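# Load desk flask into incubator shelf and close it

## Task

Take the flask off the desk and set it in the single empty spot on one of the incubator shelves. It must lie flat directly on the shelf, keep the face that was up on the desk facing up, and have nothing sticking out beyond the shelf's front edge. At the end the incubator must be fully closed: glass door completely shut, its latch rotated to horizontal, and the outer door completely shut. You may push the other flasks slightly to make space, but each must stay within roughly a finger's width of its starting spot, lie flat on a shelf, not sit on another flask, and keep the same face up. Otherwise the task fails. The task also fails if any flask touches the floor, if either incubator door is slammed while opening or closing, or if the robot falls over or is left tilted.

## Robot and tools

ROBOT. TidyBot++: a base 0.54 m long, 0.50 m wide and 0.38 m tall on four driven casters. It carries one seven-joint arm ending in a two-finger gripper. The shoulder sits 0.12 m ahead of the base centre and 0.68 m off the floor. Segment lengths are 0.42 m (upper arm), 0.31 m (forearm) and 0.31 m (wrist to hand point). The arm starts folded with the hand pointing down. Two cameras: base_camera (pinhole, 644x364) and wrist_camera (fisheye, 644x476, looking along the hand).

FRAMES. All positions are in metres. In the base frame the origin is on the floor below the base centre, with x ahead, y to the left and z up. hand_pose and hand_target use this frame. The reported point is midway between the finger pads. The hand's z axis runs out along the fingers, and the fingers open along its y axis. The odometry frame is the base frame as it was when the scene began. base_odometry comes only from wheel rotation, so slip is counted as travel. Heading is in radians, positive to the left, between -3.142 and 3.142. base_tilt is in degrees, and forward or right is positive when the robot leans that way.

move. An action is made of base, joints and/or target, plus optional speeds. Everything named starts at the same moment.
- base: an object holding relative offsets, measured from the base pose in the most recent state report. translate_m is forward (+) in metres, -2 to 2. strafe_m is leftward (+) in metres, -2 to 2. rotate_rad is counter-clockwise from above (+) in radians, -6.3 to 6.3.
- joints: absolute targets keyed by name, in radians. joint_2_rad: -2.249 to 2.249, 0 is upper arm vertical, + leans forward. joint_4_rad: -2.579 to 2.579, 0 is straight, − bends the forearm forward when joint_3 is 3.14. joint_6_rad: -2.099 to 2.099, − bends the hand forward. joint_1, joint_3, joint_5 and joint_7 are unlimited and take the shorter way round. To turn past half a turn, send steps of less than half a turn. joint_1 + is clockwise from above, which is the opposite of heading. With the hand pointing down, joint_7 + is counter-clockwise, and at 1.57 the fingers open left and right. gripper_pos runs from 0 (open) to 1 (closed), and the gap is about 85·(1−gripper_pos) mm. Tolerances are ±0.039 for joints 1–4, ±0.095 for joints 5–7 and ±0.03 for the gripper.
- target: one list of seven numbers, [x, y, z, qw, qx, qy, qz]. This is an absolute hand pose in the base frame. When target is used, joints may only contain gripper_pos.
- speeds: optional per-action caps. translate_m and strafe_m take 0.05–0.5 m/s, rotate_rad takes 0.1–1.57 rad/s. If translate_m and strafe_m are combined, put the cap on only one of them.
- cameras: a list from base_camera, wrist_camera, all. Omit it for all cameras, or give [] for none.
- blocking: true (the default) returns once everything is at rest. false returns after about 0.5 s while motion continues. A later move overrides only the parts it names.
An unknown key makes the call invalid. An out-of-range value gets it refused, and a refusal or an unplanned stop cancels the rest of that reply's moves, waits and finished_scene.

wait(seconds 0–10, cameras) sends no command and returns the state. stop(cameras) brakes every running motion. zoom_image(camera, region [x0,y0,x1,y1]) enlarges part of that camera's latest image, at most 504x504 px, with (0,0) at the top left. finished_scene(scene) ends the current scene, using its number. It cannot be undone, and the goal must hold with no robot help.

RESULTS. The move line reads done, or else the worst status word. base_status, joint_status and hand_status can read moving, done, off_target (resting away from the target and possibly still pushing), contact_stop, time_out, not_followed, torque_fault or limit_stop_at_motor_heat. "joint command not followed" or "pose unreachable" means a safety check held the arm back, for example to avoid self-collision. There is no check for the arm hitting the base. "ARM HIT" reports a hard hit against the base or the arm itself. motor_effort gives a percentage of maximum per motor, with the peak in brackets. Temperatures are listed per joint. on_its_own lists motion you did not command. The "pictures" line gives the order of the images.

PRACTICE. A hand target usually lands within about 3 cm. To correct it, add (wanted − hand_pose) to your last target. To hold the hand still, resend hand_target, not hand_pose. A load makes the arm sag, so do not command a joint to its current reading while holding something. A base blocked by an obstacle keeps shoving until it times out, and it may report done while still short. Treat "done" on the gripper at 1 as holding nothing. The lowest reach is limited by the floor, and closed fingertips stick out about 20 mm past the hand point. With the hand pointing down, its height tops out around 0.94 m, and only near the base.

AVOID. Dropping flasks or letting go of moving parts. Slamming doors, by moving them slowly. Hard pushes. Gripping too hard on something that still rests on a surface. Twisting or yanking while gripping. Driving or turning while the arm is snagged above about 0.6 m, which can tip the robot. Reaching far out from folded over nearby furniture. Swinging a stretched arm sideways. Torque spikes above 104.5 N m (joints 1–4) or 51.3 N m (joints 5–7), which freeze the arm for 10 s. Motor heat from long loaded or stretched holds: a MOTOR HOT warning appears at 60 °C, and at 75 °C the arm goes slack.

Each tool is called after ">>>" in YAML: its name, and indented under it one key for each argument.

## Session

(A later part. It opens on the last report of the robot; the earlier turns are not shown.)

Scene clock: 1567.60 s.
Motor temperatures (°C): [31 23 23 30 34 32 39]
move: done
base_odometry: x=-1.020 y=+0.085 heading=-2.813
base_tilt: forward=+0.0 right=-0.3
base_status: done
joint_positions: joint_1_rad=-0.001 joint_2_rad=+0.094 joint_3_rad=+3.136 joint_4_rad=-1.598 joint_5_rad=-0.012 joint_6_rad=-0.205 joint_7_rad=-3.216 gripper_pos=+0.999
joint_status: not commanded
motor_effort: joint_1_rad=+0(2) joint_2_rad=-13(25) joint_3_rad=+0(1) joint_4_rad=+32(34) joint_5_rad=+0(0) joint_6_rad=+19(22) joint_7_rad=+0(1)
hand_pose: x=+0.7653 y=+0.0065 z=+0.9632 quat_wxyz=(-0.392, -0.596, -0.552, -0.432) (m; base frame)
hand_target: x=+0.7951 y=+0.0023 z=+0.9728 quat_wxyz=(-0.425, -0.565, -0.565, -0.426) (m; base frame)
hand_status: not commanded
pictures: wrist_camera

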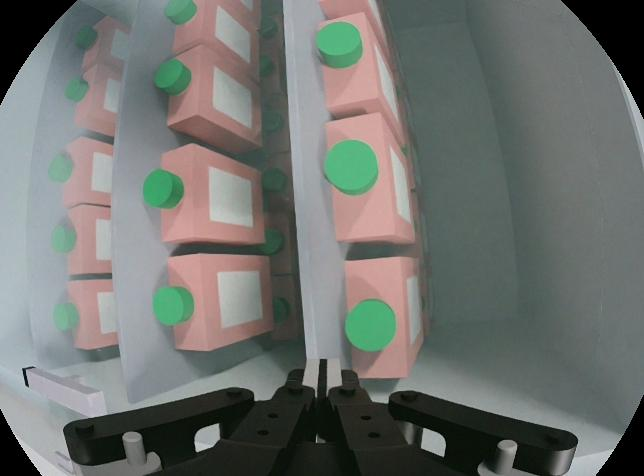

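>>> move:
  base: {"translate_m":-0.2}
  speeds: {"translate_m":0.2}
  cameras: []

>>> move:
  joints: {"joint_7_rad":1.53}
  cameras: ["wrist_camera"]

Scene clock: 1575.57 s.
Motor temperatures (°C): [31 23 23 30 34 32 39]
move: done
base_odometry: x=-0.830 y=+0.149 heading=-2.813
base_tilt: forward=+0.0 right=-0.4
base_status: done
joint_positions: joint_1_rad=-0.001 joint_2_rad=+0.162 joint_3_rad=+3.136 joint_4_rad=-1.550 joint_5_rad=-0.012 joint_6_rad=-0.166 joint_7_rad=-3.216 gripper_pos=+0.999
joint_status: not commanded
motor_effort: joint_1_rad=+0(2) joint_2_rad=-28(31) joint_3_rad=-1(2) joint_4_rad=+22(30) joint_5_rad=+0(1) joint_6_rad=+8(18) joint_7_rad=+0(1)
hand_pose: x=+0.7947 y=+0.0064 z=+0.9588 quat_wxyz=(-0.397, -0.593, -0.548, -0.438) (m; base frame)
hand_target: x=+0.7951 y=+0.0023 z=+0.9728 quat_wxyz=(-0.425, -0.565, -0.565, -0.426) (m; base frame)
hand_status: not commanded
pictures: none
No camera images: "cameras" was empty.

Scene clock: 1577.70 s.
Motor temperatures (°C): [31 23 23 30 34 32 39]
move: done
base_odometry: x=-0.830 y=+0.149 heading=-2.813
base_tilt: forward=+0.1 right=-0.3
base_status: not commanded
joint_positions: joint_1_rad=-0.001 joint_2_rad=+0.162 joint_3_rad=+3.136 joint_4_rad=-1.550 joint_5_rad=-0.012 joint_6_rad=-0.166 joint_7_rad=-4.680 gripper_pos=+0.999
joint_status: all done
motor_effort: joint_1_rad=+0(2) joint_2_rad=-28(28) joint_3_rad=-1(2) joint_4_rad=+22(22) joint_5_rad=+0(1) joint_6_rad=+9(9) joint_7_rad=+0(2)
hand_pose: x=+0.7947 y=+0.0064 z=+0.9588 quat_wxyz=(-0.003, -0.807, -0.011, -0.591) (m; base frame)
hand_target: x=+0.7951 y=+0.0023 z=+0.9728 quat_wxyz=(+0.013, -0.798, +0.016, -0.602) (m; base frame)
hand_status: not commanded
pictures: wrist_camera

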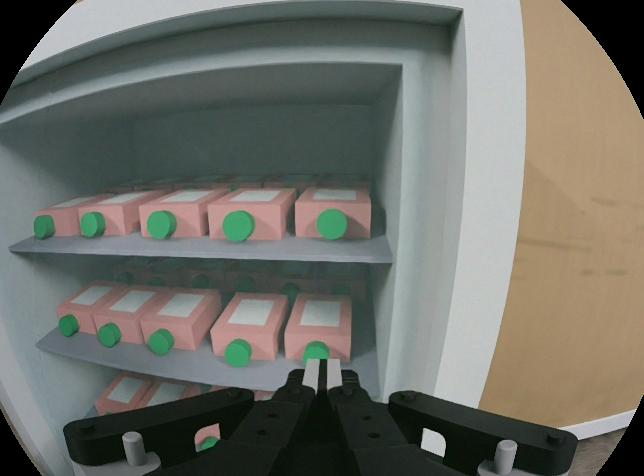

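>>> move:
  base: {"translate_m":-0.35}
  speeds: {"translate_m":0.3}
  cameras: ["wrist_camera"]

>>> zoom_image:
  camera: "wrist_camera"
  region: [60, 80, 460, 420]

Scene clock: 1584.07 s.
Motor temperatures (°C): [31 23 23 30 34 32 39]
move: done
base_odometry: x=-0.499 y=+0.263 heading=-2.813
base_tilt: forward=+0.0 right=-0.3
base_status: done
joint_positions: joint_1_rad=-0.001 joint_2_rad=+0.161 joint_3_rad=+3.136 joint_4_rad=-1.550 joint_5_rad=-0.012 joint_6_rad=-0.166 joint_7_rad=-4.680 gripper_pos=+0.999
joint_status: not commanded
motor_effort: joint_1_rad=+0(1) joint_2_rad=-28(30) joint_3_rad=-2(2) joint_4_rad=+22(23) joint_5_rad=+0(1) joint_6_rad=+9(9) joint_7_rad=+1(1)
hand_pose: x=+0.7945 y=+0.0064 z=+0.9595 quat_wxyz=(-0.003, -0.807, -0.011, -0.591) (m; base frame)
hand_target: x=+0.7951 y=+0.0023 z=+0.9728 quat_wxyz=(+0.013, -0.798, +0.016, -0.602) (m; base frame)
hand_status: not commanded
pictures: wrist_camera

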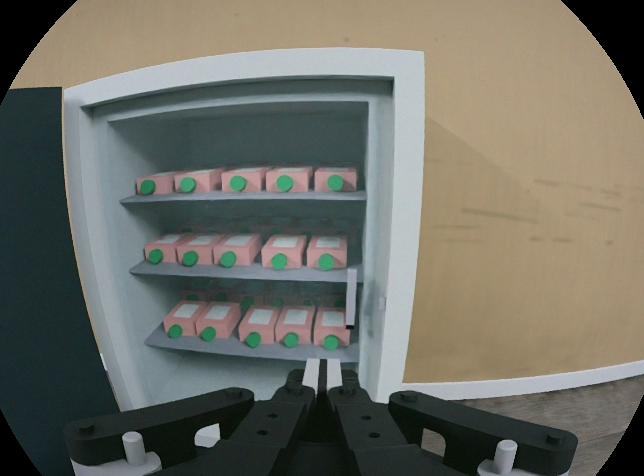

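Scaled by 1.260.

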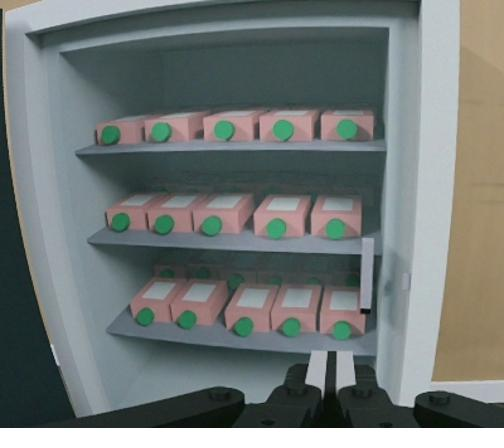

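>>> zoom_image:
  camera: "wrist_camera"
  region: [320, 250, 400, 350]

Scaled by 5.040.

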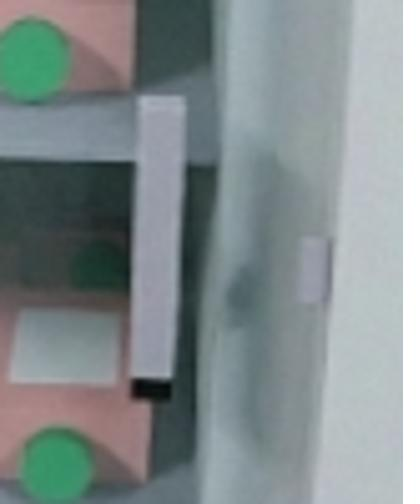

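>>> move:
  joints: {"joint_2_rad":0.48,"joint_4_rad":-1.71,"joint_6_rad":0.21}
  base: {"translate_m":0.2}
  speeds: {"translate_m":0.15}
  cameras: ["wrist_camera"]

Scene clock: 1627.47 s.
Motor temperatures (°C): [31 23 23 30 34 32 39]
move: done
base_odometry: x=-0.688 y=+0.198 heading=-2.813
base_tilt: forward=+0.0 right=-0.3
base_status: done
joint_positions: joint_1_rad=-0.001 joint_2_rad=+0.492 joint_3_rad=+3.136 joint_4_rad=-1.709 joint_5_rad=-0.012 joint_6_rad=+0.167 joint_7_rad=-4.680 gripper_pos=+0.999
joint_status: all done
motor_effort: joint_1_rad=+0(1) joint_2_rad=-36(41) joint_3_rad=-2(2) joint_4_rad=+19(23) joint_5_rad=+0(1) joint_6_rad=+8(9) joint_7_rad=+0(1)
hand_pose: x=+0.8500 y=+0.0052 z=+0.7282 quat_wxyz=(-0.003, -0.851, -0.010, -0.526) (m; base frame)
hand_target: x=+0.8549 y=+0.0023 z=+0.7487 quat_wxyz=(+0.012, -0.836, +0.017, -0.549) (m; base frame)
hand_status: not commanded
pictures: wrist_camera

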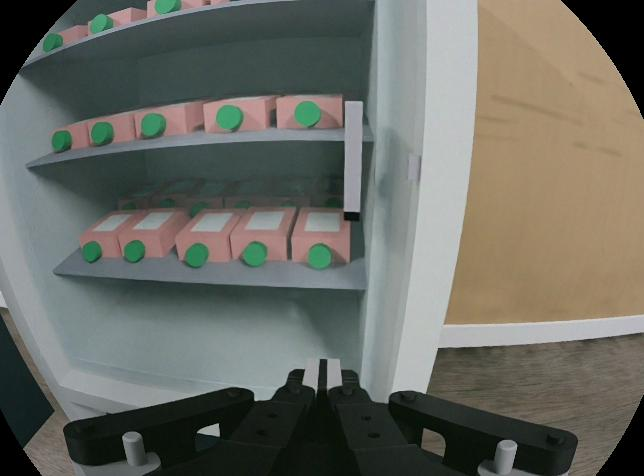

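>>> move:
  base: {"translate_m":0.19,"strafe_m":0.025}
  speeds: {"translate_m":0.1}
  cameras: ["wrist_camera"]

Scene clock: 1646.73 s.
Motor temperatures (°C): [31 23 23 30 34 32 39]
move: done
base_odometry: x=-0.860 y=+0.113 heading=-2.813
base_tilt: forward=+0.1 right=-0.3
base_status: done
joint_positions: joint_1_rad=-0.001 joint_2_rad=+0.491 joint_3_rad=+3.136 joint_4_rad=-1.709 joint_5_rad=-0.012 joint_6_rad=+0.169 joint_7_rad=-4.680 gripper_pos=+0.999
joint_status: not commanded
motor_effort: joint_1_rad=+0(2) joint_2_rad=-36(38) joint_3_rad=-2(3) joint_4_rad=+19(19) joint_5_rad=+1(1) joint_6_rad=+8(9) joint_7_rad=+0(1)
hand_pose: x=+0.8502 y=+0.0052 z=+0.7292 quat_wxyz=(-0.003, -0.850, -0.010, -0.527) (m; base frame)
hand_target: x=+0.8549 y=+0.0023 z=+0.7487 quat_wxyz=(+0.012, -0.836, +0.017, -0.549) (m; base frame)
hand_status: not commanded
pictures: wrist_camera

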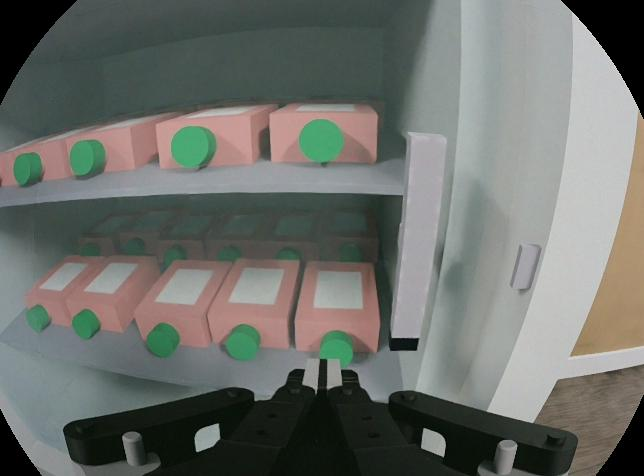

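>>> move:
  base: {"translate_m":0.05}
  speeds: {"translate_m":0.05}
  cameras: ["wrist_camera"]

Scene clock: 1655.37 s.
Motor temperatures (°C): [31 23 23 30 34 32 39]
move: done
base_odometry: x=-0.908 y=+0.097 heading=-2.813
base_tilt: forward=+0.0 right=-0.3
base_status: done
joint_positions: joint_1_rad=-0.001 joint_2_rad=+0.491 joint_3_rad=+3.136 joint_4_rad=-1.709 joint_5_rad=-0.012 joint_6_rad=+0.169 joint_7_rad=-4.680 gripper_pos=+0.999
joint_status: not commanded
motor_effort: joint_1_rad=+0(2) joint_2_rad=-36(39) joint_3_rad=-1(3) joint_4_rad=+18(20) joint_5_rad=+0(1) joint_6_rad=+8(8) joint_7_rad=+1(1)
hand_pose: x=+0.8502 y=+0.0052 z=+0.7294 quat_wxyz=(-0.003, -0.850, -0.010, -0.527) (m; base frame)
hand_target: x=+0.8549 y=+0.0023 z=+0.7487 quat_wxyz=(+0.012, -0.836, +0.017, -0.549) (m; base frame)
hand_status: not commanded
pictures: wrist_camera

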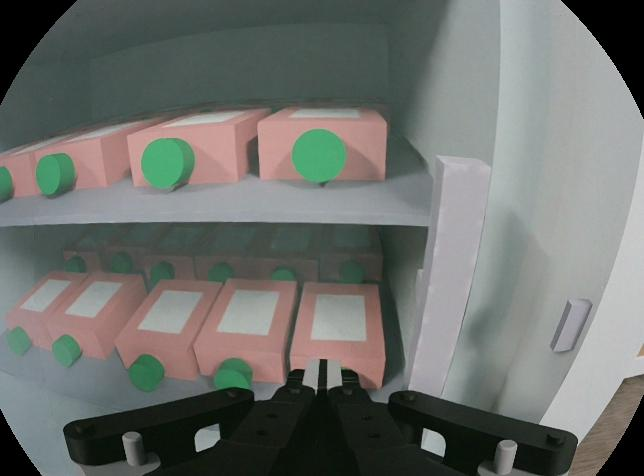

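>>> move:
  base: {"strafe_m": -0.03}
  speeds: {"strafe_m": 0.05}
  cameras: ["wrist_camera"]

Scene clock: 1682.43 s.
Motor temperatures (°C): [31 23 23 30 34 32 39]
move: done
base_odometry: x=-0.918 y=+0.125 heading=-2.813
base_tilt: forward=+0.0 right=-0.3
base_status: done
joint_positions: joint_1_rad=-0.002 joint_2_rad=+0.491 joint_3_rad=+3.136 joint_4_rad=-1.710 joint_5_rad=-0.012 joint_6_rad=+0.169 joint_7_rad=-4.680 gripper_pos=+0.999
joint_status: not commanded
motor_effort: joint_1_rad=-1(2) joint_2_rad=-36(37) joint_3_rad=-1(3) joint_4_rad=+19(20) joint_5_rad=+1(1) joint_6_rad=+9(10) joint_7_rad=+1(1)
hand_pose: x=+0.8501 y=+0.0055 z=+0.7293 quat_wxyz=(-0.003, -0.850, -0.010, -0.527) (m; base frame)
hand_target: x=+0.8549 y=+0.0023 z=+0.7487 quat_wxyz=(+0.012, -0.836, +0.017, -0.549) (m; base frame)
hand_status: not commanded
pictures: wrist_camera

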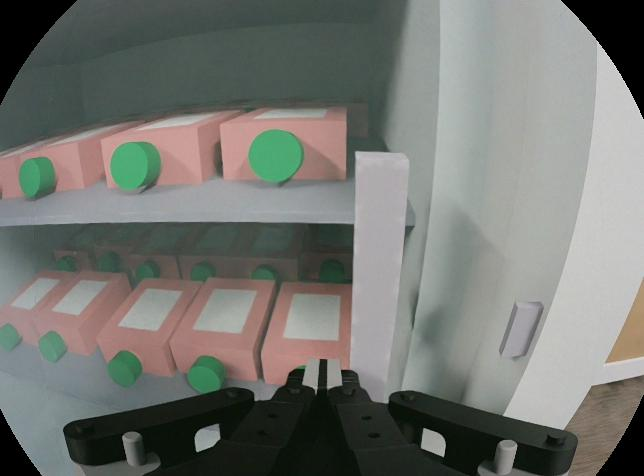

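>>> move:
  base: {"strafe_m": -0.03}
  speeds: {"strafe_m": 0.05}
  cameras: ["wrist_camera"]

>>> move:
  base: {"strafe_m": -0.02}
  speeds: {"strafe_m": 0.05}
  cameras: ["wrist_camera"]

Scene clock: 1689.53 s.
Motor temperatures (°C): [31 23 23 30 34 32 39]
move: done
base_odometry: x=-0.927 y=+0.154 heading=-2.813
base_tilt: forward=+0.0 right=-0.3
base_status: done
joint_positions: joint_1_rad=-0.006 joint_2_rad=+0.489 joint_3_rad=+3.136 joint_4_rad=-1.711 joint_5_rad=-0.012 joint_6_rad=+0.169 joint_7_rad=-4.680 gripper_pos=+0.999
joint_status: not commanded
motor_effort: joint_1_rad=+1(4) joint_2_rad=-37(38) joint_3_rad=+0(3) joint_4_rad=+19(21) joint_5_rad=+0(1) joint_6_rad=+9(10) joint_7_rad=+0(1)
hand_pose: x=+0.8496 y=+0.0086 z=+0.7300 quat_wxyz=(-0.002, -0.850, -0.012, -0.527) (m; base frame)
hand_target: x=+0.8549 y=+0.0023 z=+0.7487 quat_wxyz=(+0.012, -0.836, +0.017, -0.549) (m; base frame)
hand_status: not commanded
pictures: wrist_camera

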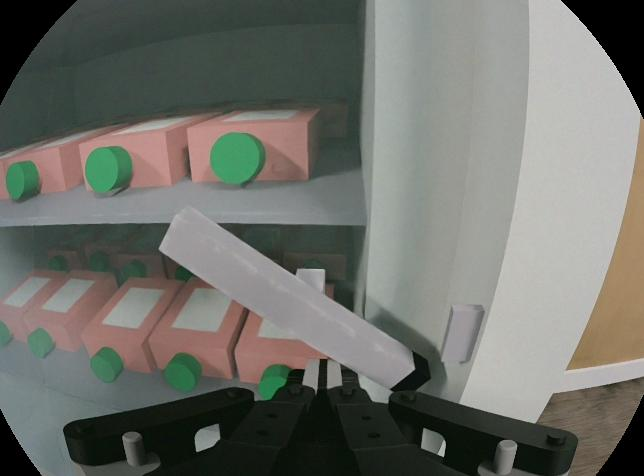

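Scene clock: 1690.40 s.
Motor temperatures (°C): [31 23 23 30 34 32 39]
move: done
base_odometry: x=-0.934 y=+0.173 heading=-2.813
base_tilt: forward=+0.1 right=-0.4
base_status: done
joint_positions: joint_1_rad=-0.007 joint_2_rad=+0.489 joint_3_rad=+3.136 joint_4_rad=-1.711 joint_5_rad=-0.012 joint_6_rad=+0.169 joint_7_rad=-4.680 gripper_pos=+0.999
joint_status: not commanded
motor_effort: joint_1_rad=+0(5) joint_2_rad=-37(38) joint_3_rad=+0(2) joint_4_rad=+19(20) joint_5_rad=+0(1) joint_6_rad=+9(9) joint_7_rad=+0(1)
hand_pose: x=+0.8496 y=+0.0093 z=+0.7300 quat_wxyz=(-0.002, -0.850, -0.012, -0.527) (m; base frame)
hand_target: x=+0.8549 y=+0.0023 z=+0.7487 quat_wxyz=(+0.012, -0.836, +0.017, -0.549) (m; base frame)
hand_status: not commanded
pictures: wrist_camera

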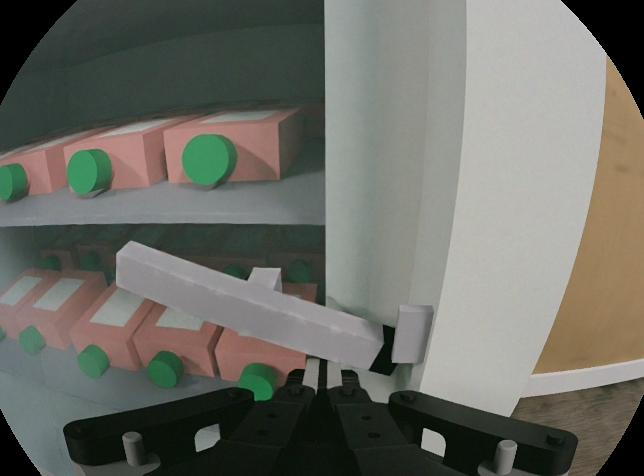

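>>> move:
  base: {"strafe_m": -0.015}
  speeds: {"strafe_m": 0.05}
  cameras: ["wrist_camera"]

>>> move:
  joints: {"joint_4_rad": -1.69}
  cameras: ["wrist_camera"]

Scene clock: 1697.40 s.
Motor temperatures (°C): [31 23 23 30 34 32 39]
move: done
base_odometry: x=-0.939 y=+0.187 heading=-2.812
base_tilt: forward=+0.1 right=-0.4
base_status: done
joint_positions: joint_1_rad=-0.005 joint_2_rad=+0.489 joint_3_rad=+3.136 joint_4_rad=-1.711 joint_5_rad=-0.012 joint_6_rad=+0.169 joint_7_rad=-4.680 gripper_pos=+0.999
joint_status: not commanded
motor_effort: joint_1_rad=-1(4) joint_2_rad=-37(38) joint_3_rad=-1(3) joint_4_rad=+19(20) joint_5_rad=+1(1) joint_6_rad=+9(9) joint_7_rad=+0(1)
hand_pose: x=+0.8496 y=+0.0079 z=+0.7300 quat_wxyz=(-0.002, -0.850, -0.011, -0.527) (m; base frame)
hand_target: x=+0.8549 y=+0.0023 z=+0.7487 quat_wxyz=(+0.012, -0.836, +0.017, -0.549) (m; base frame)
hand_status: not commanded
pictures: wrist_camera

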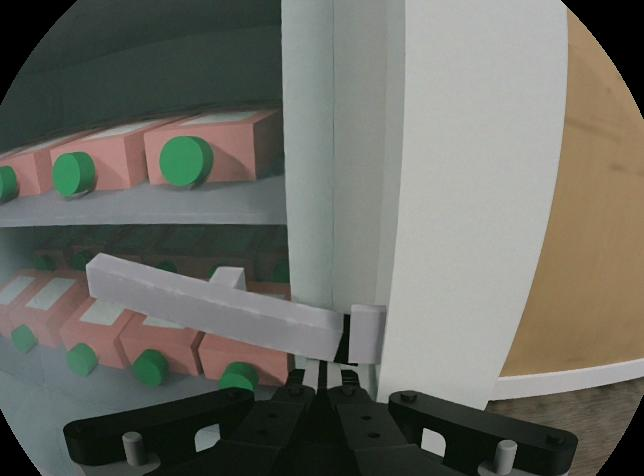

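Scene clock: 1697.97 s.
Motor temperatures (°C): [31 23 23 30 34 32 39]
move: done
base_odometry: x=-0.939 y=+0.187 heading=-2.812
base_tilt: forward=+0.0 right=-0.3
base_status: not commanded
joint_positions: joint_1_rad=-0.005 joint_2_rad=+0.489 joint_3_rad=+3.136 joint_4_rad=-1.706 joint_5_rad=-0.012 joint_6_rad=+0.169 joint_7_rad=-4.680 gripper_pos=+0.999
joint_status: all done
motor_effort: joint_1_rad=+0(1) joint_2_rad=-37(38) joint_3_rad=-1(2) joint_4_rad=+19(21) joint_5_rad=+0(1) joint_6_rad=+9(10) joint_7_rad=+0(1)
hand_pose: x=+0.8512 y=+0.0079 z=+0.7326 quat_wxyz=(-0.002, -0.848, -0.011, -0.529) (m; base frame)
hand_target: x=+0.8609 y=+0.0023 z=+0.7596 quat_wxyz=(+0.012, -0.830, +0.017, -0.557) (m; base frame)
hand_status: not commanded
pictures: wrist_camera

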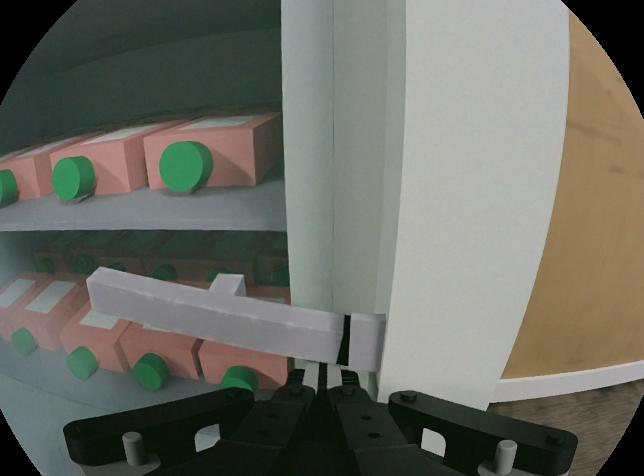

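>>> move:
  joints: {"joint_4_rad": -1.66}
  cameras: ["wrist_camera"]

>>> move:
  joints: {"joint_4_rad": -1.64}
  cameras: ["wrist_camera"]

Scene clock: 1703.57 s.
Motor temperatures (°C): [31 23 23 30 34 32 39]
move: done
base_odometry: x=-0.939 y=+0.187 heading=-2.812
base_tilt: forward=+0.0 right=-0.3
base_status: not commanded
joint_positions: joint_1_rad=-0.005 joint_2_rad=+0.492 joint_3_rad=+3.136 joint_4_rad=-1.696 joint_5_rad=-0.012 joint_6_rad=+0.169 joint_7_rad=-4.680 gripper_pos=+0.999
joint_status: all done
motor_effort: joint_1_rad=+0(1) joint_2_rad=-38(40) joint_3_rad=-2(2) joint_4_rad=+22(27) joint_5_rad=+0(1) joint_6_rad=+11(15) joint_7_rad=+1(1)
hand_pose: x=+0.8544 y=+0.0079 z=+0.7358 quat_wxyz=(-0.002, -0.847, -0.011, -0.532) (m; base frame)
hand_target: x=+0.8695 y=+0.0023 z=+0.7762 quat_wxyz=(+0.012, -0.822, +0.016, -0.569) (m; base frame)
hand_status: not commanded
pictures: wrist_camera

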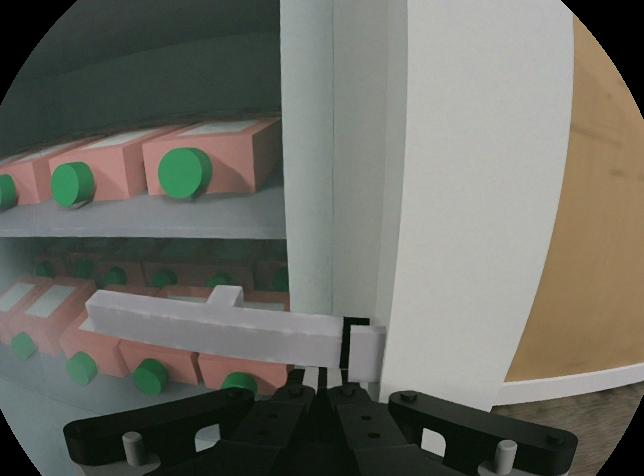

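Scene clock: 1704.13 s.
Motor temperatures (°C): [31 23 23 30 34 32 39]
move: off_target
base_odometry: x=-0.939 y=+0.187 heading=-2.812
base_tilt: forward=+0.0 right=-0.2
base_status: not commanded
joint_positions: joint_1_rad=-0.005 joint_2_rad=+0.495 joint_3_rad=+3.136 joint_4_rad=-1.693 joint_5_rad=-0.012 joint_6_rad=+0.169 joint_7_rad=-4.680 gripper_pos=+0.999
joint_status: joint_4_rad off_target (ended at -1.693, target -1.640)
motor_effort: joint_1_rad=+0(1) joint_2_rad=-40(40) joint_3_rad=-2(2) joint_4_rad=+25(25) joint_5_rad=+0(1) joint_6_rad=+13(14) joint_7_rad=+1(1)
hand_pose: x=+0.8558 y=+0.0079 z=+0.7354 quat_wxyz=(-0.002, -0.846, -0.011, -0.532) (m; base frame)
hand_target: x=+0.8750 y=+0.0023 z=+0.7874 quat_wxyz=(+0.012, -0.816, +0.016, -0.577) (m; base frame)
hand_status: not commanded
pictures: wrist_camera

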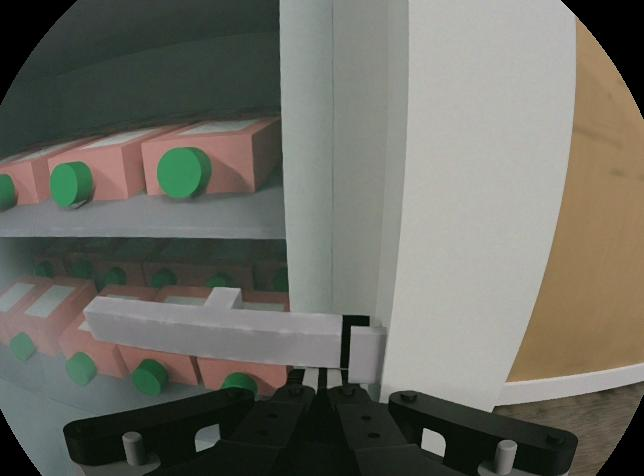

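>>> move:
  base: {"translate_m": -0.012}
  speeds: {"translate_m": 0.05}
  cameras: ["wrist_camera"]

>>> move:
  joints: {"joint_4_rad": -1.61}
  cameras: ["wrist_camera"]

Scene clock: 1714.50 s.
Motor temperatures (°C): [31 23 23 30 34 32 39]
move: done
base_odometry: x=-0.928 y=+0.191 heading=-2.812
base_tilt: forward=+0.1 right=-0.2
base_status: done
joint_positions: joint_1_rad=-0.004 joint_2_rad=+0.503 joint_3_rad=+3.136 joint_4_rad=-1.676 joint_5_rad=-0.012 joint_6_rad=+0.169 joint_7_rad=-4.680 gripper_pos=+0.999
joint_status: not commanded
motor_effort: joint_1_rad=+0(2) joint_2_rad=-41(43) joint_3_rad=-1(3) joint_4_rad=+23(24) joint_5_rad=+0(1) joint_6_rad=+12(12) joint_7_rad=+1(1)
hand_pose: x=+0.8614 y=+0.0076 z=+0.7383 quat_wxyz=(-0.002, -0.844, -0.011, -0.536) (m; base frame)
hand_target: x=+0.8750 y=+0.0023 z=+0.7874 quat_wxyz=(+0.012, -0.816, +0.016, -0.577) (m; base frame)
hand_status: not commanded
pictures: wrist_camera

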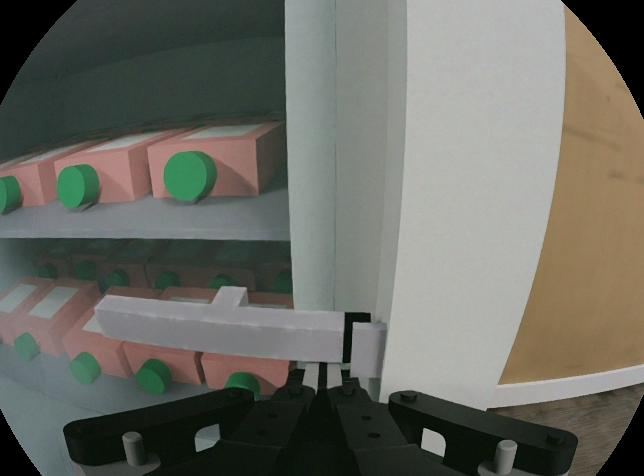

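Scene clock: 1715.13 s.
Motor temperatures (°C): [31 23 23 30 34 32 39]
move: off_target
base_odometry: x=-0.928 y=+0.191 heading=-2.812
base_tilt: forward=+0.0 right=-0.3
base_status: not commanded
joint_positions: joint_1_rad=-0.004 joint_2_rad=+0.506 joint_3_rad=+3.136 joint_4_rad=-1.673 joint_5_rad=-0.012 joint_6_rad=+0.169 joint_7_rad=-4.681 gripper_pos=+0.999
joint_status: joint_4_rad off_target (ended at -1.673, target -1.610)
motor_effort: joint_1_rad=-1(1) joint_2_rad=-42(42) joint_3_rad=-1(2) joint_4_rad=+26(28) joint_5_rad=+1(1) joint_6_rad=+14(16) joint_7_rad=+0(1)
hand_pose: x=+0.8627 y=+0.0076 z=+0.7381 quat_wxyz=(-0.002, -0.844, -0.011, -0.536) (m; base frame)
hand_target: x=+0.8828 y=+0.0023 z=+0.8043 quat_wxyz=(+0.013, -0.807, +0.016, -0.590) (m; base frame)
hand_status: not commanded
pictures: wrist_camera

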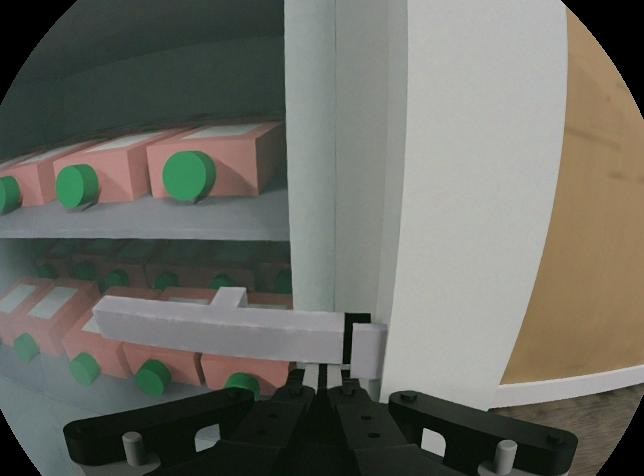

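>>> move:
  base: {"translate_m": -0.25}
  speeds: {"translate_m": 0.1}
  cameras: []

>>> move:
  joints: {"joint_2_rad": 0.2, "joint_4_rad": -1.54, "joint_6_rad": 0.17}
  cameras: ["wrist_camera"]

Scene clock: 1726.00 s.
Motor temperatures (°C): [31 23 23 30 34 32 39]
move: done
base_odometry: x=-0.691 y=+0.272 heading=-2.812
base_tilt: forward=+0.1 right=-0.3
base_status: done
joint_positions: joint_1_rad=-0.004 joint_2_rad=+0.488 joint_3_rad=+3.136 joint_4_rad=-1.621 joint_5_rad=-0.012 joint_6_rad=+0.182 joint_7_rad=-4.681 gripper_pos=+0.999
joint_status: not commanded
on_its_own: joint_4_rad moved +0.051 to your old target -1.610
motor_effort: joint_1_rad=+0(2) joint_2_rad=-37(45) joint_3_rad=-1(3) joint_4_rad=+19(26) joint_5_rad=+0(1) joint_6_rad=+9(14) joint_7_rad=+1(1)
hand_pose: x=+0.8777 y=+0.0072 z=+0.7839 quat_wxyz=(-0.003, -0.821, -0.010, -0.571) (m; base frame)
hand_target: x=+0.8828 y=+0.0023 z=+0.8043 quat_wxyz=(+0.013, -0.807, +0.016, -0.590) (m; base frame)
hand_status: not commanded
pictures: none
No camera images: "cameras" was empty.

Scene clock: 1727.60 s.
Motor temperatures (°C): [31 23 23 30 34 32 39]
move: done
base_odometry: x=-0.691 y=+0.272 heading=-2.812
base_tilt: forward=+0.0 right=-0.3
base_status: not commanded
joint_positions: joint_1_rad=-0.004 joint_2_rad=+0.202 joint_3_rad=+3.136 joint_4_rad=-1.547 joint_5_rad=-0.012 joint_6_rad=+0.182 joint_7_rad=-4.681 gripper_pos=+0.999
joint_status: all done
motor_effort: joint_1_rad=+0(1) joint_2_rad=-29(41) joint_3_rad=-1(2) joint_4_rad=+22(22) joint_5_rad=+0(1) joint_6_rad=+9(10) joint_7_rad=+1(1)
hand_pose: x=+0.8239 y=+0.0070 z=+1.0397 quat_wxyz=(-0.004, -0.706, -0.009, -0.709) (m; base frame)
hand_target: x=+0.8237 y=+0.0023 z=+1.0415 quat_wxyz=(+0.015, -0.707, +0.014, -0.707) (m; base frame)
hand_status: not commanded
pictures: wrist_camera

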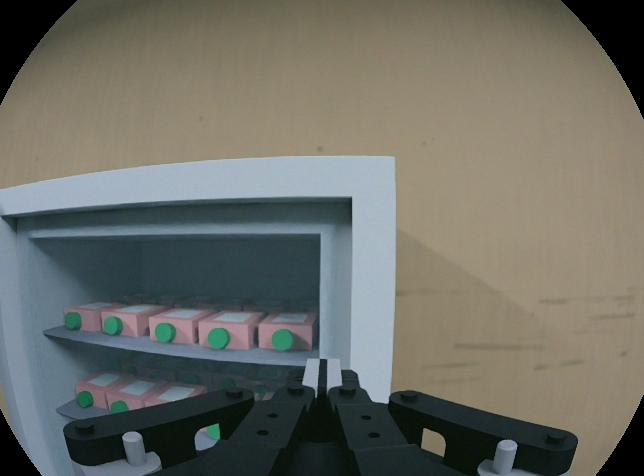

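>>> move:
  base: {"strafe_m": -0.12}
  joints: {"joint_2_rad": 0.4, "joint_4_rad": -1.6, "joint_6_rad": 0.15}
  cameras: ["wrist_camera"]

>>> zoom_image:
  camera: "wrist_camera"
  region: [120, 200, 400, 400]

Scene clock: 1736.80 s.
Motor temperatures (°C): [31 23 23 30 34 32 39]
move: done
base_odometry: x=-0.730 y=+0.386 heading=-2.813
base_tilt: forward=+0.1 right=-0.3
base_status: done
joint_positions: joint_1_rad=+0.005 joint_2_rad=+0.413 joint_3_rad=+3.137 joint_4_rad=-1.601 joint_5_rad=-0.012 joint_6_rad=+0.182 joint_7_rad=-4.681 gripper_pos=+0.999
joint_status: all done
motor_effort: joint_1_rad=+0(4) joint_2_rad=-35(41) joint_3_rad=-1(4) joint_4_rad=+21(23) joint_5_rad=+0(1) joint_6_rad=+9(10) joint_7_rad=+0(1)
hand_pose: x=+0.8726 y=-0.0006 z=+0.8520 quat_wxyz=(-0.007, -0.793, -0.006, -0.609) (m; base frame)
hand_target: x=+0.8679 y=+0.0023 z=+0.8528 quat_wxyz=(+0.013, -0.798, +0.016, -0.602) (m; base frame)
hand_status: not commanded
pictures: wrist_camera

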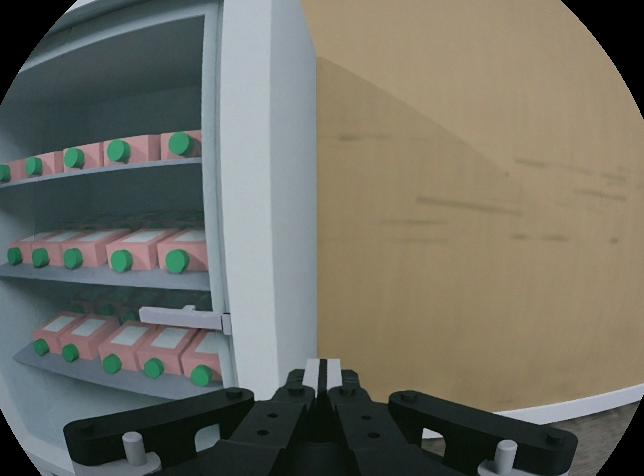

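Scaled by 1.800.

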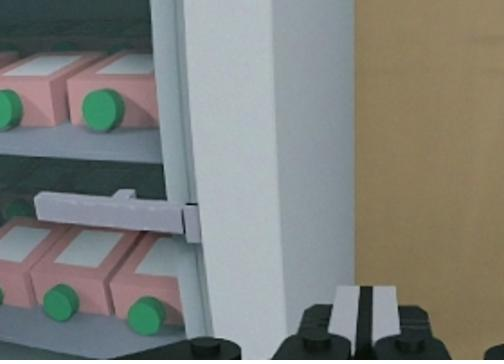

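>>> move:
  base: {"translate_m": -0.4}
  speeds: {"translate_m": 0.3}
  joints: {"joint_2_rad": 0.2, "joint_4_rad": -1.5, "joint_6_rad": -0.1}
  cameras: []

>>> move:
  base: {"strafe_m": 0.6}
  speeds: {"strafe_m": 0.3}

Scene clock: 1761.60 s.
Motor temperatures (°C): [31 23 23 30 34 32 39]
move: done
base_odometry: x=-0.351 y=+0.515 heading=-2.813
base_tilt: forward=+0.0 right=-0.3
base_status: done
joint_positions: joint_1_rad=+0.005 joint_2_rad=+0.200 joint_3_rad=+3.137 joint_4_rad=-1.508 joint_5_rad=-0.012 joint_6_rad=-0.048 joint_7_rad=-4.681 gripper_pos=+0.999
joint_status: all done
motor_effort: joint_1_rad=-1(1) joint_2_rad=-29(40) joint_3_rad=-1(2) joint_4_rad=+22(23) joint_5_rad=+1(1) joint_6_rad=+9(10) joint_7_rad=+1(1)
hand_pose: x=+0.8199 y=+0.0007 z=+0.9940 quat_wxyz=(-0.006, -0.769, -0.007, -0.639) (m; base frame)
hand_target: x=+0.8175 y=+0.0023 z=+0.9830 quat_wxyz=(+0.013, -0.783, +0.015, -0.621) (m; base frame)
hand_status: not commanded
pictures: none
No camera images: "cameras" was empty.

Scene clock: 1764.53 s.
Motor temperatures (°C): [31 23 23 30 34 32 39]
move: done
base_odometry: x=-0.157 y=-0.053 heading=-2.813
base_tilt: forward=+0.0 right=-0.3
base_status: done
joint_positions: joint_1_rad=+0.000 joint_2_rad=+0.200 joint_3_rad=+3.137 joint_4_rad=-1.508 joint_5_rad=-0.012 joint_6_rad=-0.048 joint_7_rad=-4.681 gripper_pos=+0.999
joint_status: not commanded
motor_effort: joint_1_rad=+0(4) joint_2_rad=-29(30) joint_3_rad=-2(4) joint_4_rad=+22(22) joint_5_rad=+0(1) joint_6_rad=+9(9) joint_7_rad=+0(1)
hand_pose: x=+0.8199 y=+0.0045 z=+0.9937 quat_wxyz=(-0.004, -0.770, -0.009, -0.639) (m; base frame)
hand_target: x=+0.8175 y=+0.0023 z=+0.9830 quat_wxyz=(+0.013, -0.783, +0.015, -0.621) (m; base frame)
hand_status: not commanded
pictures: base_camera, wrist_camera

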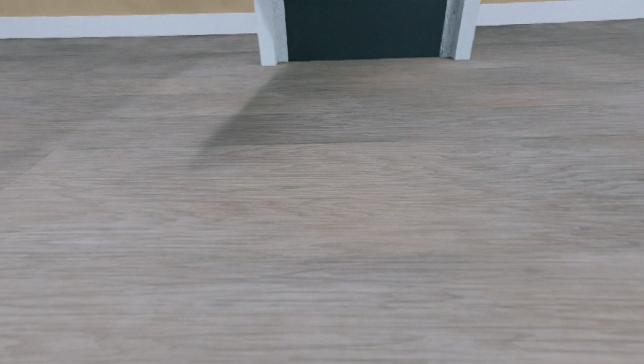

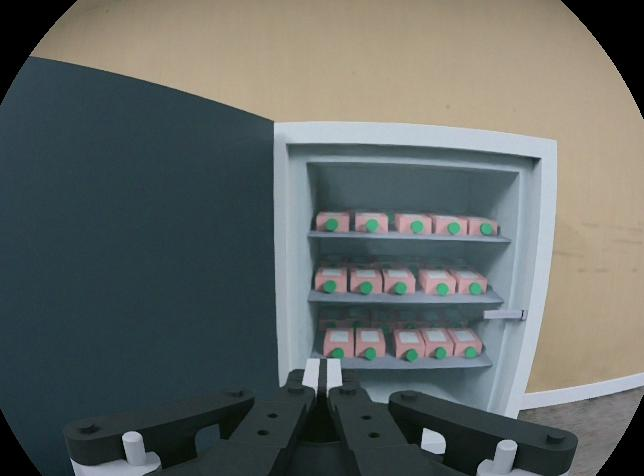

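>>> move:
  base: {"translate_m": -0.15}
  speeds: {"translate_m": 0.3}
  cameras: []

>>> move:
  base: {"strafe_m": 0.55}
  speeds: {"strafe_m": 0.3}

Scene clock: 1774.37 s.
Motor temperatures (°C): [31 23 23 30 34 32 39]
move: done
base_odometry: x=-0.015 y=-0.005 heading=-2.813
base_tilt: forward=+0.0 right=-0.3
base_status: done
joint_positions: joint_1_rad=+0.000 joint_2_rad=+0.199 joint_3_rad=+3.137 joint_4_rad=-1.508 joint_5_rad=-0.012 joint_6_rad=-0.050 joint_7_rad=-4.681 gripper_pos=+0.999
joint_status: not commanded
motor_effort: joint_1_rad=+0(1) joint_2_rad=-29(33) joint_3_rad=-1(2) joint_4_rad=+22(23) joint_5_rad=+0(1) joint_6_rad=+9(10) joint_7_rad=+0(1)
hand_pose: x=+0.8195 y=+0.0045 z=+0.9940 quat_wxyz=(-0.004, -0.770, -0.009, -0.638) (m; base frame)
hand_target: x=+0.8175 y=+0.0023 z=+0.9830 quat_wxyz=(+0.013, -0.783, +0.015, -0.621) (m; base frame)
hand_status: not commanded
pictures: none
No camera images: "cameras" was empty.

Scene clock: 1777.13 s.
Motor temperatures (°C): [31 23 23 30 34 32 39]
move: done
base_odometry: x=+0.163 y=-0.525 heading=-2.812
base_tilt: forward=+0.0 right=-0.4
base_status: done
joint_positions: joint_1_rad=-0.002 joint_2_rad=+0.199 joint_3_rad=+3.138 joint_4_rad=-1.508 joint_5_rad=-0.012 joint_6_rad=-0.050 joint_7_rad=-4.681 gripper_pos=+0.999
joint_status: not commanded
motor_effort: joint_1_rad=+0(4) joint_2_rad=-29(30) joint_3_rad=-1(4) joint_4_rad=+21(23) joint_5_rad=+0(1) joint_6_rad=+9(9) joint_7_rad=+1(1)
hand_pose: x=+0.8196 y=+0.0053 z=+0.9939 quat_wxyz=(-0.004, -0.770, -0.010, -0.638) (m; base frame)
hand_target: x=+0.8175 y=+0.0023 z=+0.9830 quat_wxyz=(+0.013, -0.783, +0.015, -0.621) (m; base frame)
hand_status: not commanded
pictures: base_camera, wrist_camera

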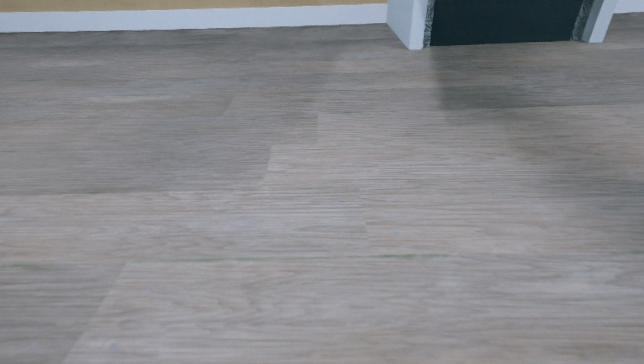

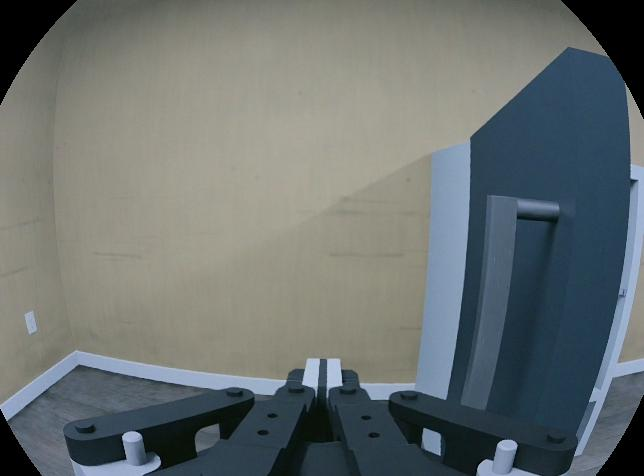

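>>> move:
  base: {"translate_m": 0.3}
  speeds: {"translate_m": 0.3}
  cameras: ["wrist_camera"]

>>> move:
  base: {"strafe_m": -0.12}
  speeds: {"strafe_m": 0.08}
  cameras: ["wrist_camera"]

Scene clock: 1802.53 s.
Motor temperatures (°C): [31 23 23 30 34 32 39]
move: done
base_odometry: x=-0.121 y=-0.622 heading=-2.812
base_tilt: forward=+0.1 right=-0.4
base_status: done
joint_positions: joint_1_rad=-0.002 joint_2_rad=+0.205 joint_3_rad=+3.138 joint_4_rad=-1.508 joint_5_rad=-0.012 joint_6_rad=-0.051 joint_7_rad=-4.681 gripper_pos=+0.999
joint_status: not commanded
motor_effort: joint_1_rad=-1(1) joint_2_rad=-29(32) joint_3_rad=-1(2) joint_4_rad=+21(23) joint_5_rad=+0(1) joint_6_rad=+9(9) joint_7_rad=+1(1)
hand_pose: x=+0.8214 y=+0.0053 z=+0.9892 quat_wxyz=(-0.004, -0.772, -0.010, -0.635) (m; base frame)
hand_target: x=+0.8175 y=+0.0023 z=+0.9830 quat_wxyz=(+0.013, -0.783, +0.015, -0.621) (m; base frame)
hand_status: not commanded
pictures: wrist_camera

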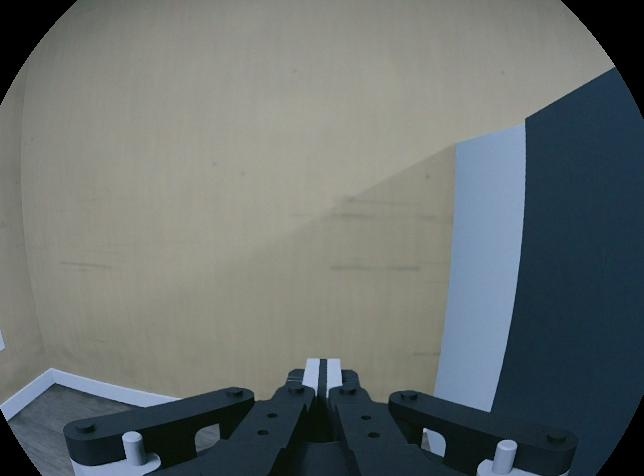

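Scene clock: 1804.57 s.
Motor temperatures (°C): [31 23 23 30 34 32 39]
move: done
base_odometry: x=-0.160 y=-0.509 heading=-2.812
base_tilt: forward=+0.1 right=-0.3
base_status: done
joint_positions: joint_1_rad=-0.001 joint_2_rad=+0.205 joint_3_rad=+3.136 joint_4_rad=-1.508 joint_5_rad=-0.012 joint_6_rad=-0.051 joint_7_rad=-4.681 gripper_pos=+0.999
joint_status: not commanded
motor_effort: joint_1_rad=-1(4) joint_2_rad=-29(31) joint_3_rad=-1(3) joint_4_rad=+22(23) joint_5_rad=+1(1) joint_6_rad=+9(9) joint_7_rad=+0(1)
hand_pose: x=+0.8214 y=+0.0058 z=+0.9891 quat_wxyz=(-0.003, -0.772, -0.010, -0.635) (m; base frame)
hand_target: x=+0.8175 y=+0.0023 z=+0.9830 quat_wxyz=(+0.013, -0.783, +0.015, -0.621) (m; base frame)
hand_status: not commanded
pictures: wrist_camera

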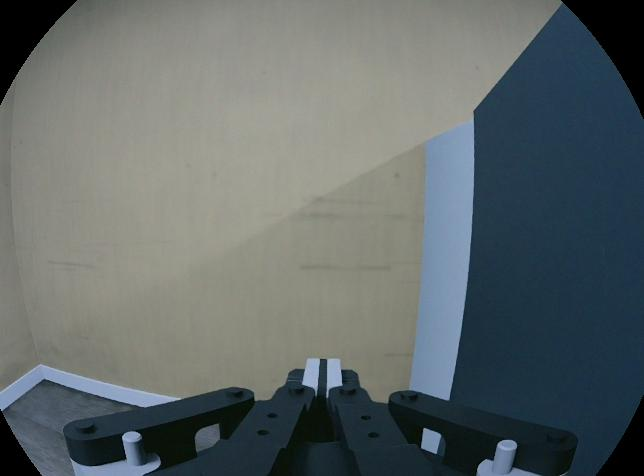

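>>> move:
  base: {"strafe_m": -0.1}
  speeds: {"strafe_m": 0.06}
  cameras: ["wrist_camera"]

>>> move:
  base: {"strafe_m": -0.1}
  speeds: {"strafe_m": 0.06}
  cameras: ["wrist_camera"]

Scene clock: 1814.70 s.
Motor temperatures (°C): [31 23 23 30 34 32 39]
move: done
base_odometry: x=-0.193 y=-0.414 heading=-2.812
base_tilt: forward=+0.0 right=-0.2
base_status: done
joint_positions: joint_1_rad=-0.002 joint_2_rad=+0.204 joint_3_rad=+3.135 joint_4_rad=-1.508 joint_5_rad=-0.012 joint_6_rad=-0.052 joint_7_rad=-4.681 gripper_pos=+0.999
joint_status: not commanded
motor_effort: joint_1_rad=-1(3) joint_2_rad=-29(31) joint_3_rad=+0(3) joint_4_rad=+22(24) joint_5_rad=+0(1) joint_6_rad=+9(10) joint_7_rad=+0(1)
hand_pose: x=+0.8208 y=+0.0070 z=+0.9901 quat_wxyz=(-0.003, -0.772, -0.010, -0.636) (m; base frame)
hand_target: x=+0.8175 y=+0.0023 z=+0.9830 quat_wxyz=(+0.013, -0.783, +0.015, -0.621) (m; base frame)
hand_status: not commanded
pictures: wrist_camera

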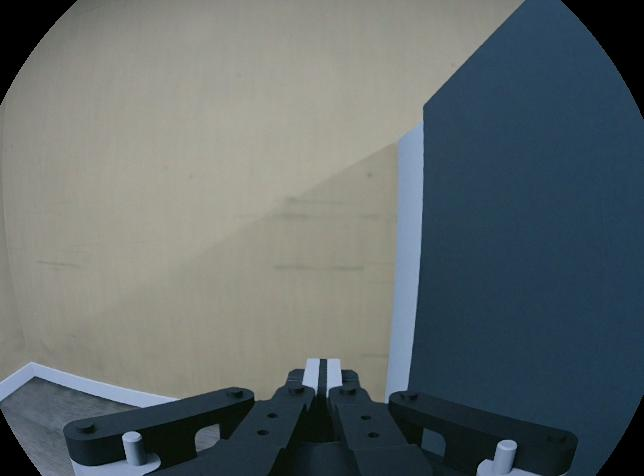

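Scene clock: 1816.87 s.
Motor temperatures (°C): [31 23 23 30 34 32 39]
move: done
base_odometry: x=-0.225 y=-0.319 heading=-2.812
base_tilt: forward=+0.1 right=-0.3
base_status: done
joint_positions: joint_1_rad=-0.003 joint_2_rad=+0.204 joint_3_rad=+3.135 joint_4_rad=-1.508 joint_5_rad=-0.012 joint_6_rad=-0.052 joint_7_rad=-4.681 gripper_pos=+0.999
joint_status: not commanded
motor_effort: joint_1_rad=+0(4) joint_2_rad=-30(30) joint_3_rad=-1(3) joint_4_rad=+22(23) joint_5_rad=+0(1) joint_6_rad=+9(9) joint_7_rad=+0(1)
hand_pose: x=+0.8208 y=+0.0077 z=+0.9900 quat_wxyz=(-0.002, -0.772, -0.011, -0.636) (m; base frame)
hand_target: x=+0.8175 y=+0.0023 z=+0.9830 quat_wxyz=(+0.013, -0.783, +0.015, -0.621) (m; base frame)
hand_status: not commanded
pictures: wrist_camera

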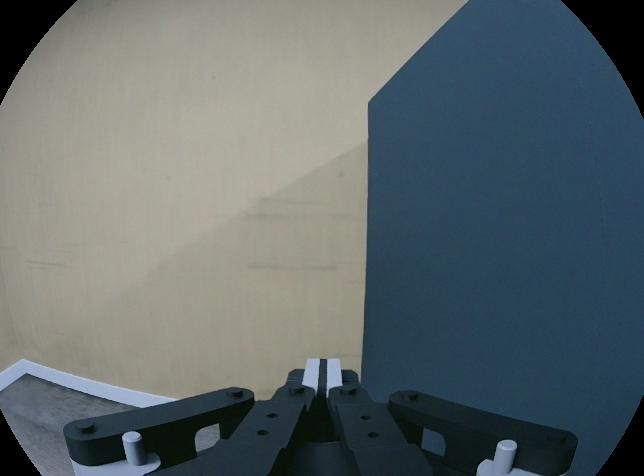

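>>> move:
  base: {"strafe_m": -0.08}
  speeds: {"strafe_m": 0.06}
  cameras: ["wrist_camera"]

>>> move:
  base: {"strafe_m": -0.08}
  speeds: {"strafe_m": 0.06}
  cameras: ["wrist_camera"]

Scene clock: 1823.70 s.
Motor temperatures (°C): [31 23 23 30 34 32 39]
move: done
base_odometry: x=-0.251 y=-0.244 heading=-2.812
base_tilt: forward=+0.1 right=-0.4
base_status: done
joint_positions: joint_1_rad=-0.003 joint_2_rad=+0.204 joint_3_rad=+3.134 joint_4_rad=-1.508 joint_5_rad=-0.012 joint_6_rad=-0.052 joint_7_rad=-4.681 gripper_pos=+0.999
joint_status: not commanded
motor_effort: joint_1_rad=+0(4) joint_2_rad=-29(31) joint_3_rad=-1(3) joint_4_rad=+22(23) joint_5_rad=+0(1) joint_6_rad=+9(9) joint_7_rad=+0(1)
hand_pose: x=+0.8208 y=+0.0082 z=+0.9900 quat_wxyz=(-0.002, -0.772, -0.011, -0.636) (m; base frame)
hand_target: x=+0.8175 y=+0.0023 z=+0.9830 quat_wxyz=(+0.013, -0.783, +0.015, -0.621) (m; base frame)
hand_status: not commanded
pictures: wrist_camera

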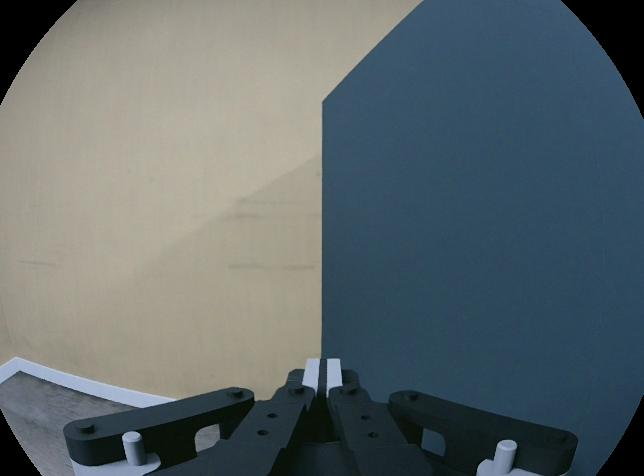

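Scene clock: 1825.53 s.
Motor temperatures (°C): [31 23 23 30 34 32 39]
move: done
base_odometry: x=-0.277 y=-0.168 heading=-2.812
base_tilt: forward=+0.0 right=-0.3
base_status: done
joint_positions: joint_1_rad=-0.003 joint_2_rad=+0.204 joint_3_rad=+3.134 joint_4_rad=-1.508 joint_5_rad=-0.012 joint_6_rad=-0.052 joint_7_rad=-4.681 gripper_pos=+0.999
joint_status: not commanded
motor_effort: joint_1_rad=+1(4) joint_2_rad=-29(30) joint_3_rad=-1(3) joint_4_rad=+22(22) joint_5_rad=+0(1) joint_6_rad=+9(9) joint_7_rad=+0(1)
hand_pose: x=+0.8208 y=+0.0087 z=+0.9900 quat_wxyz=(-0.002, -0.772, -0.011, -0.636) (m; base frame)
hand_target: x=+0.8175 y=+0.0023 z=+0.9830 quat_wxyz=(+0.013, -0.783, +0.015, -0.621) (m; base frame)
hand_status: not commanded
pictures: wrist_camera

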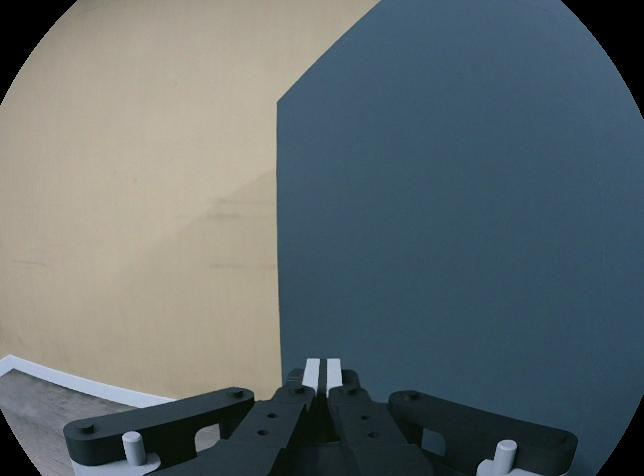

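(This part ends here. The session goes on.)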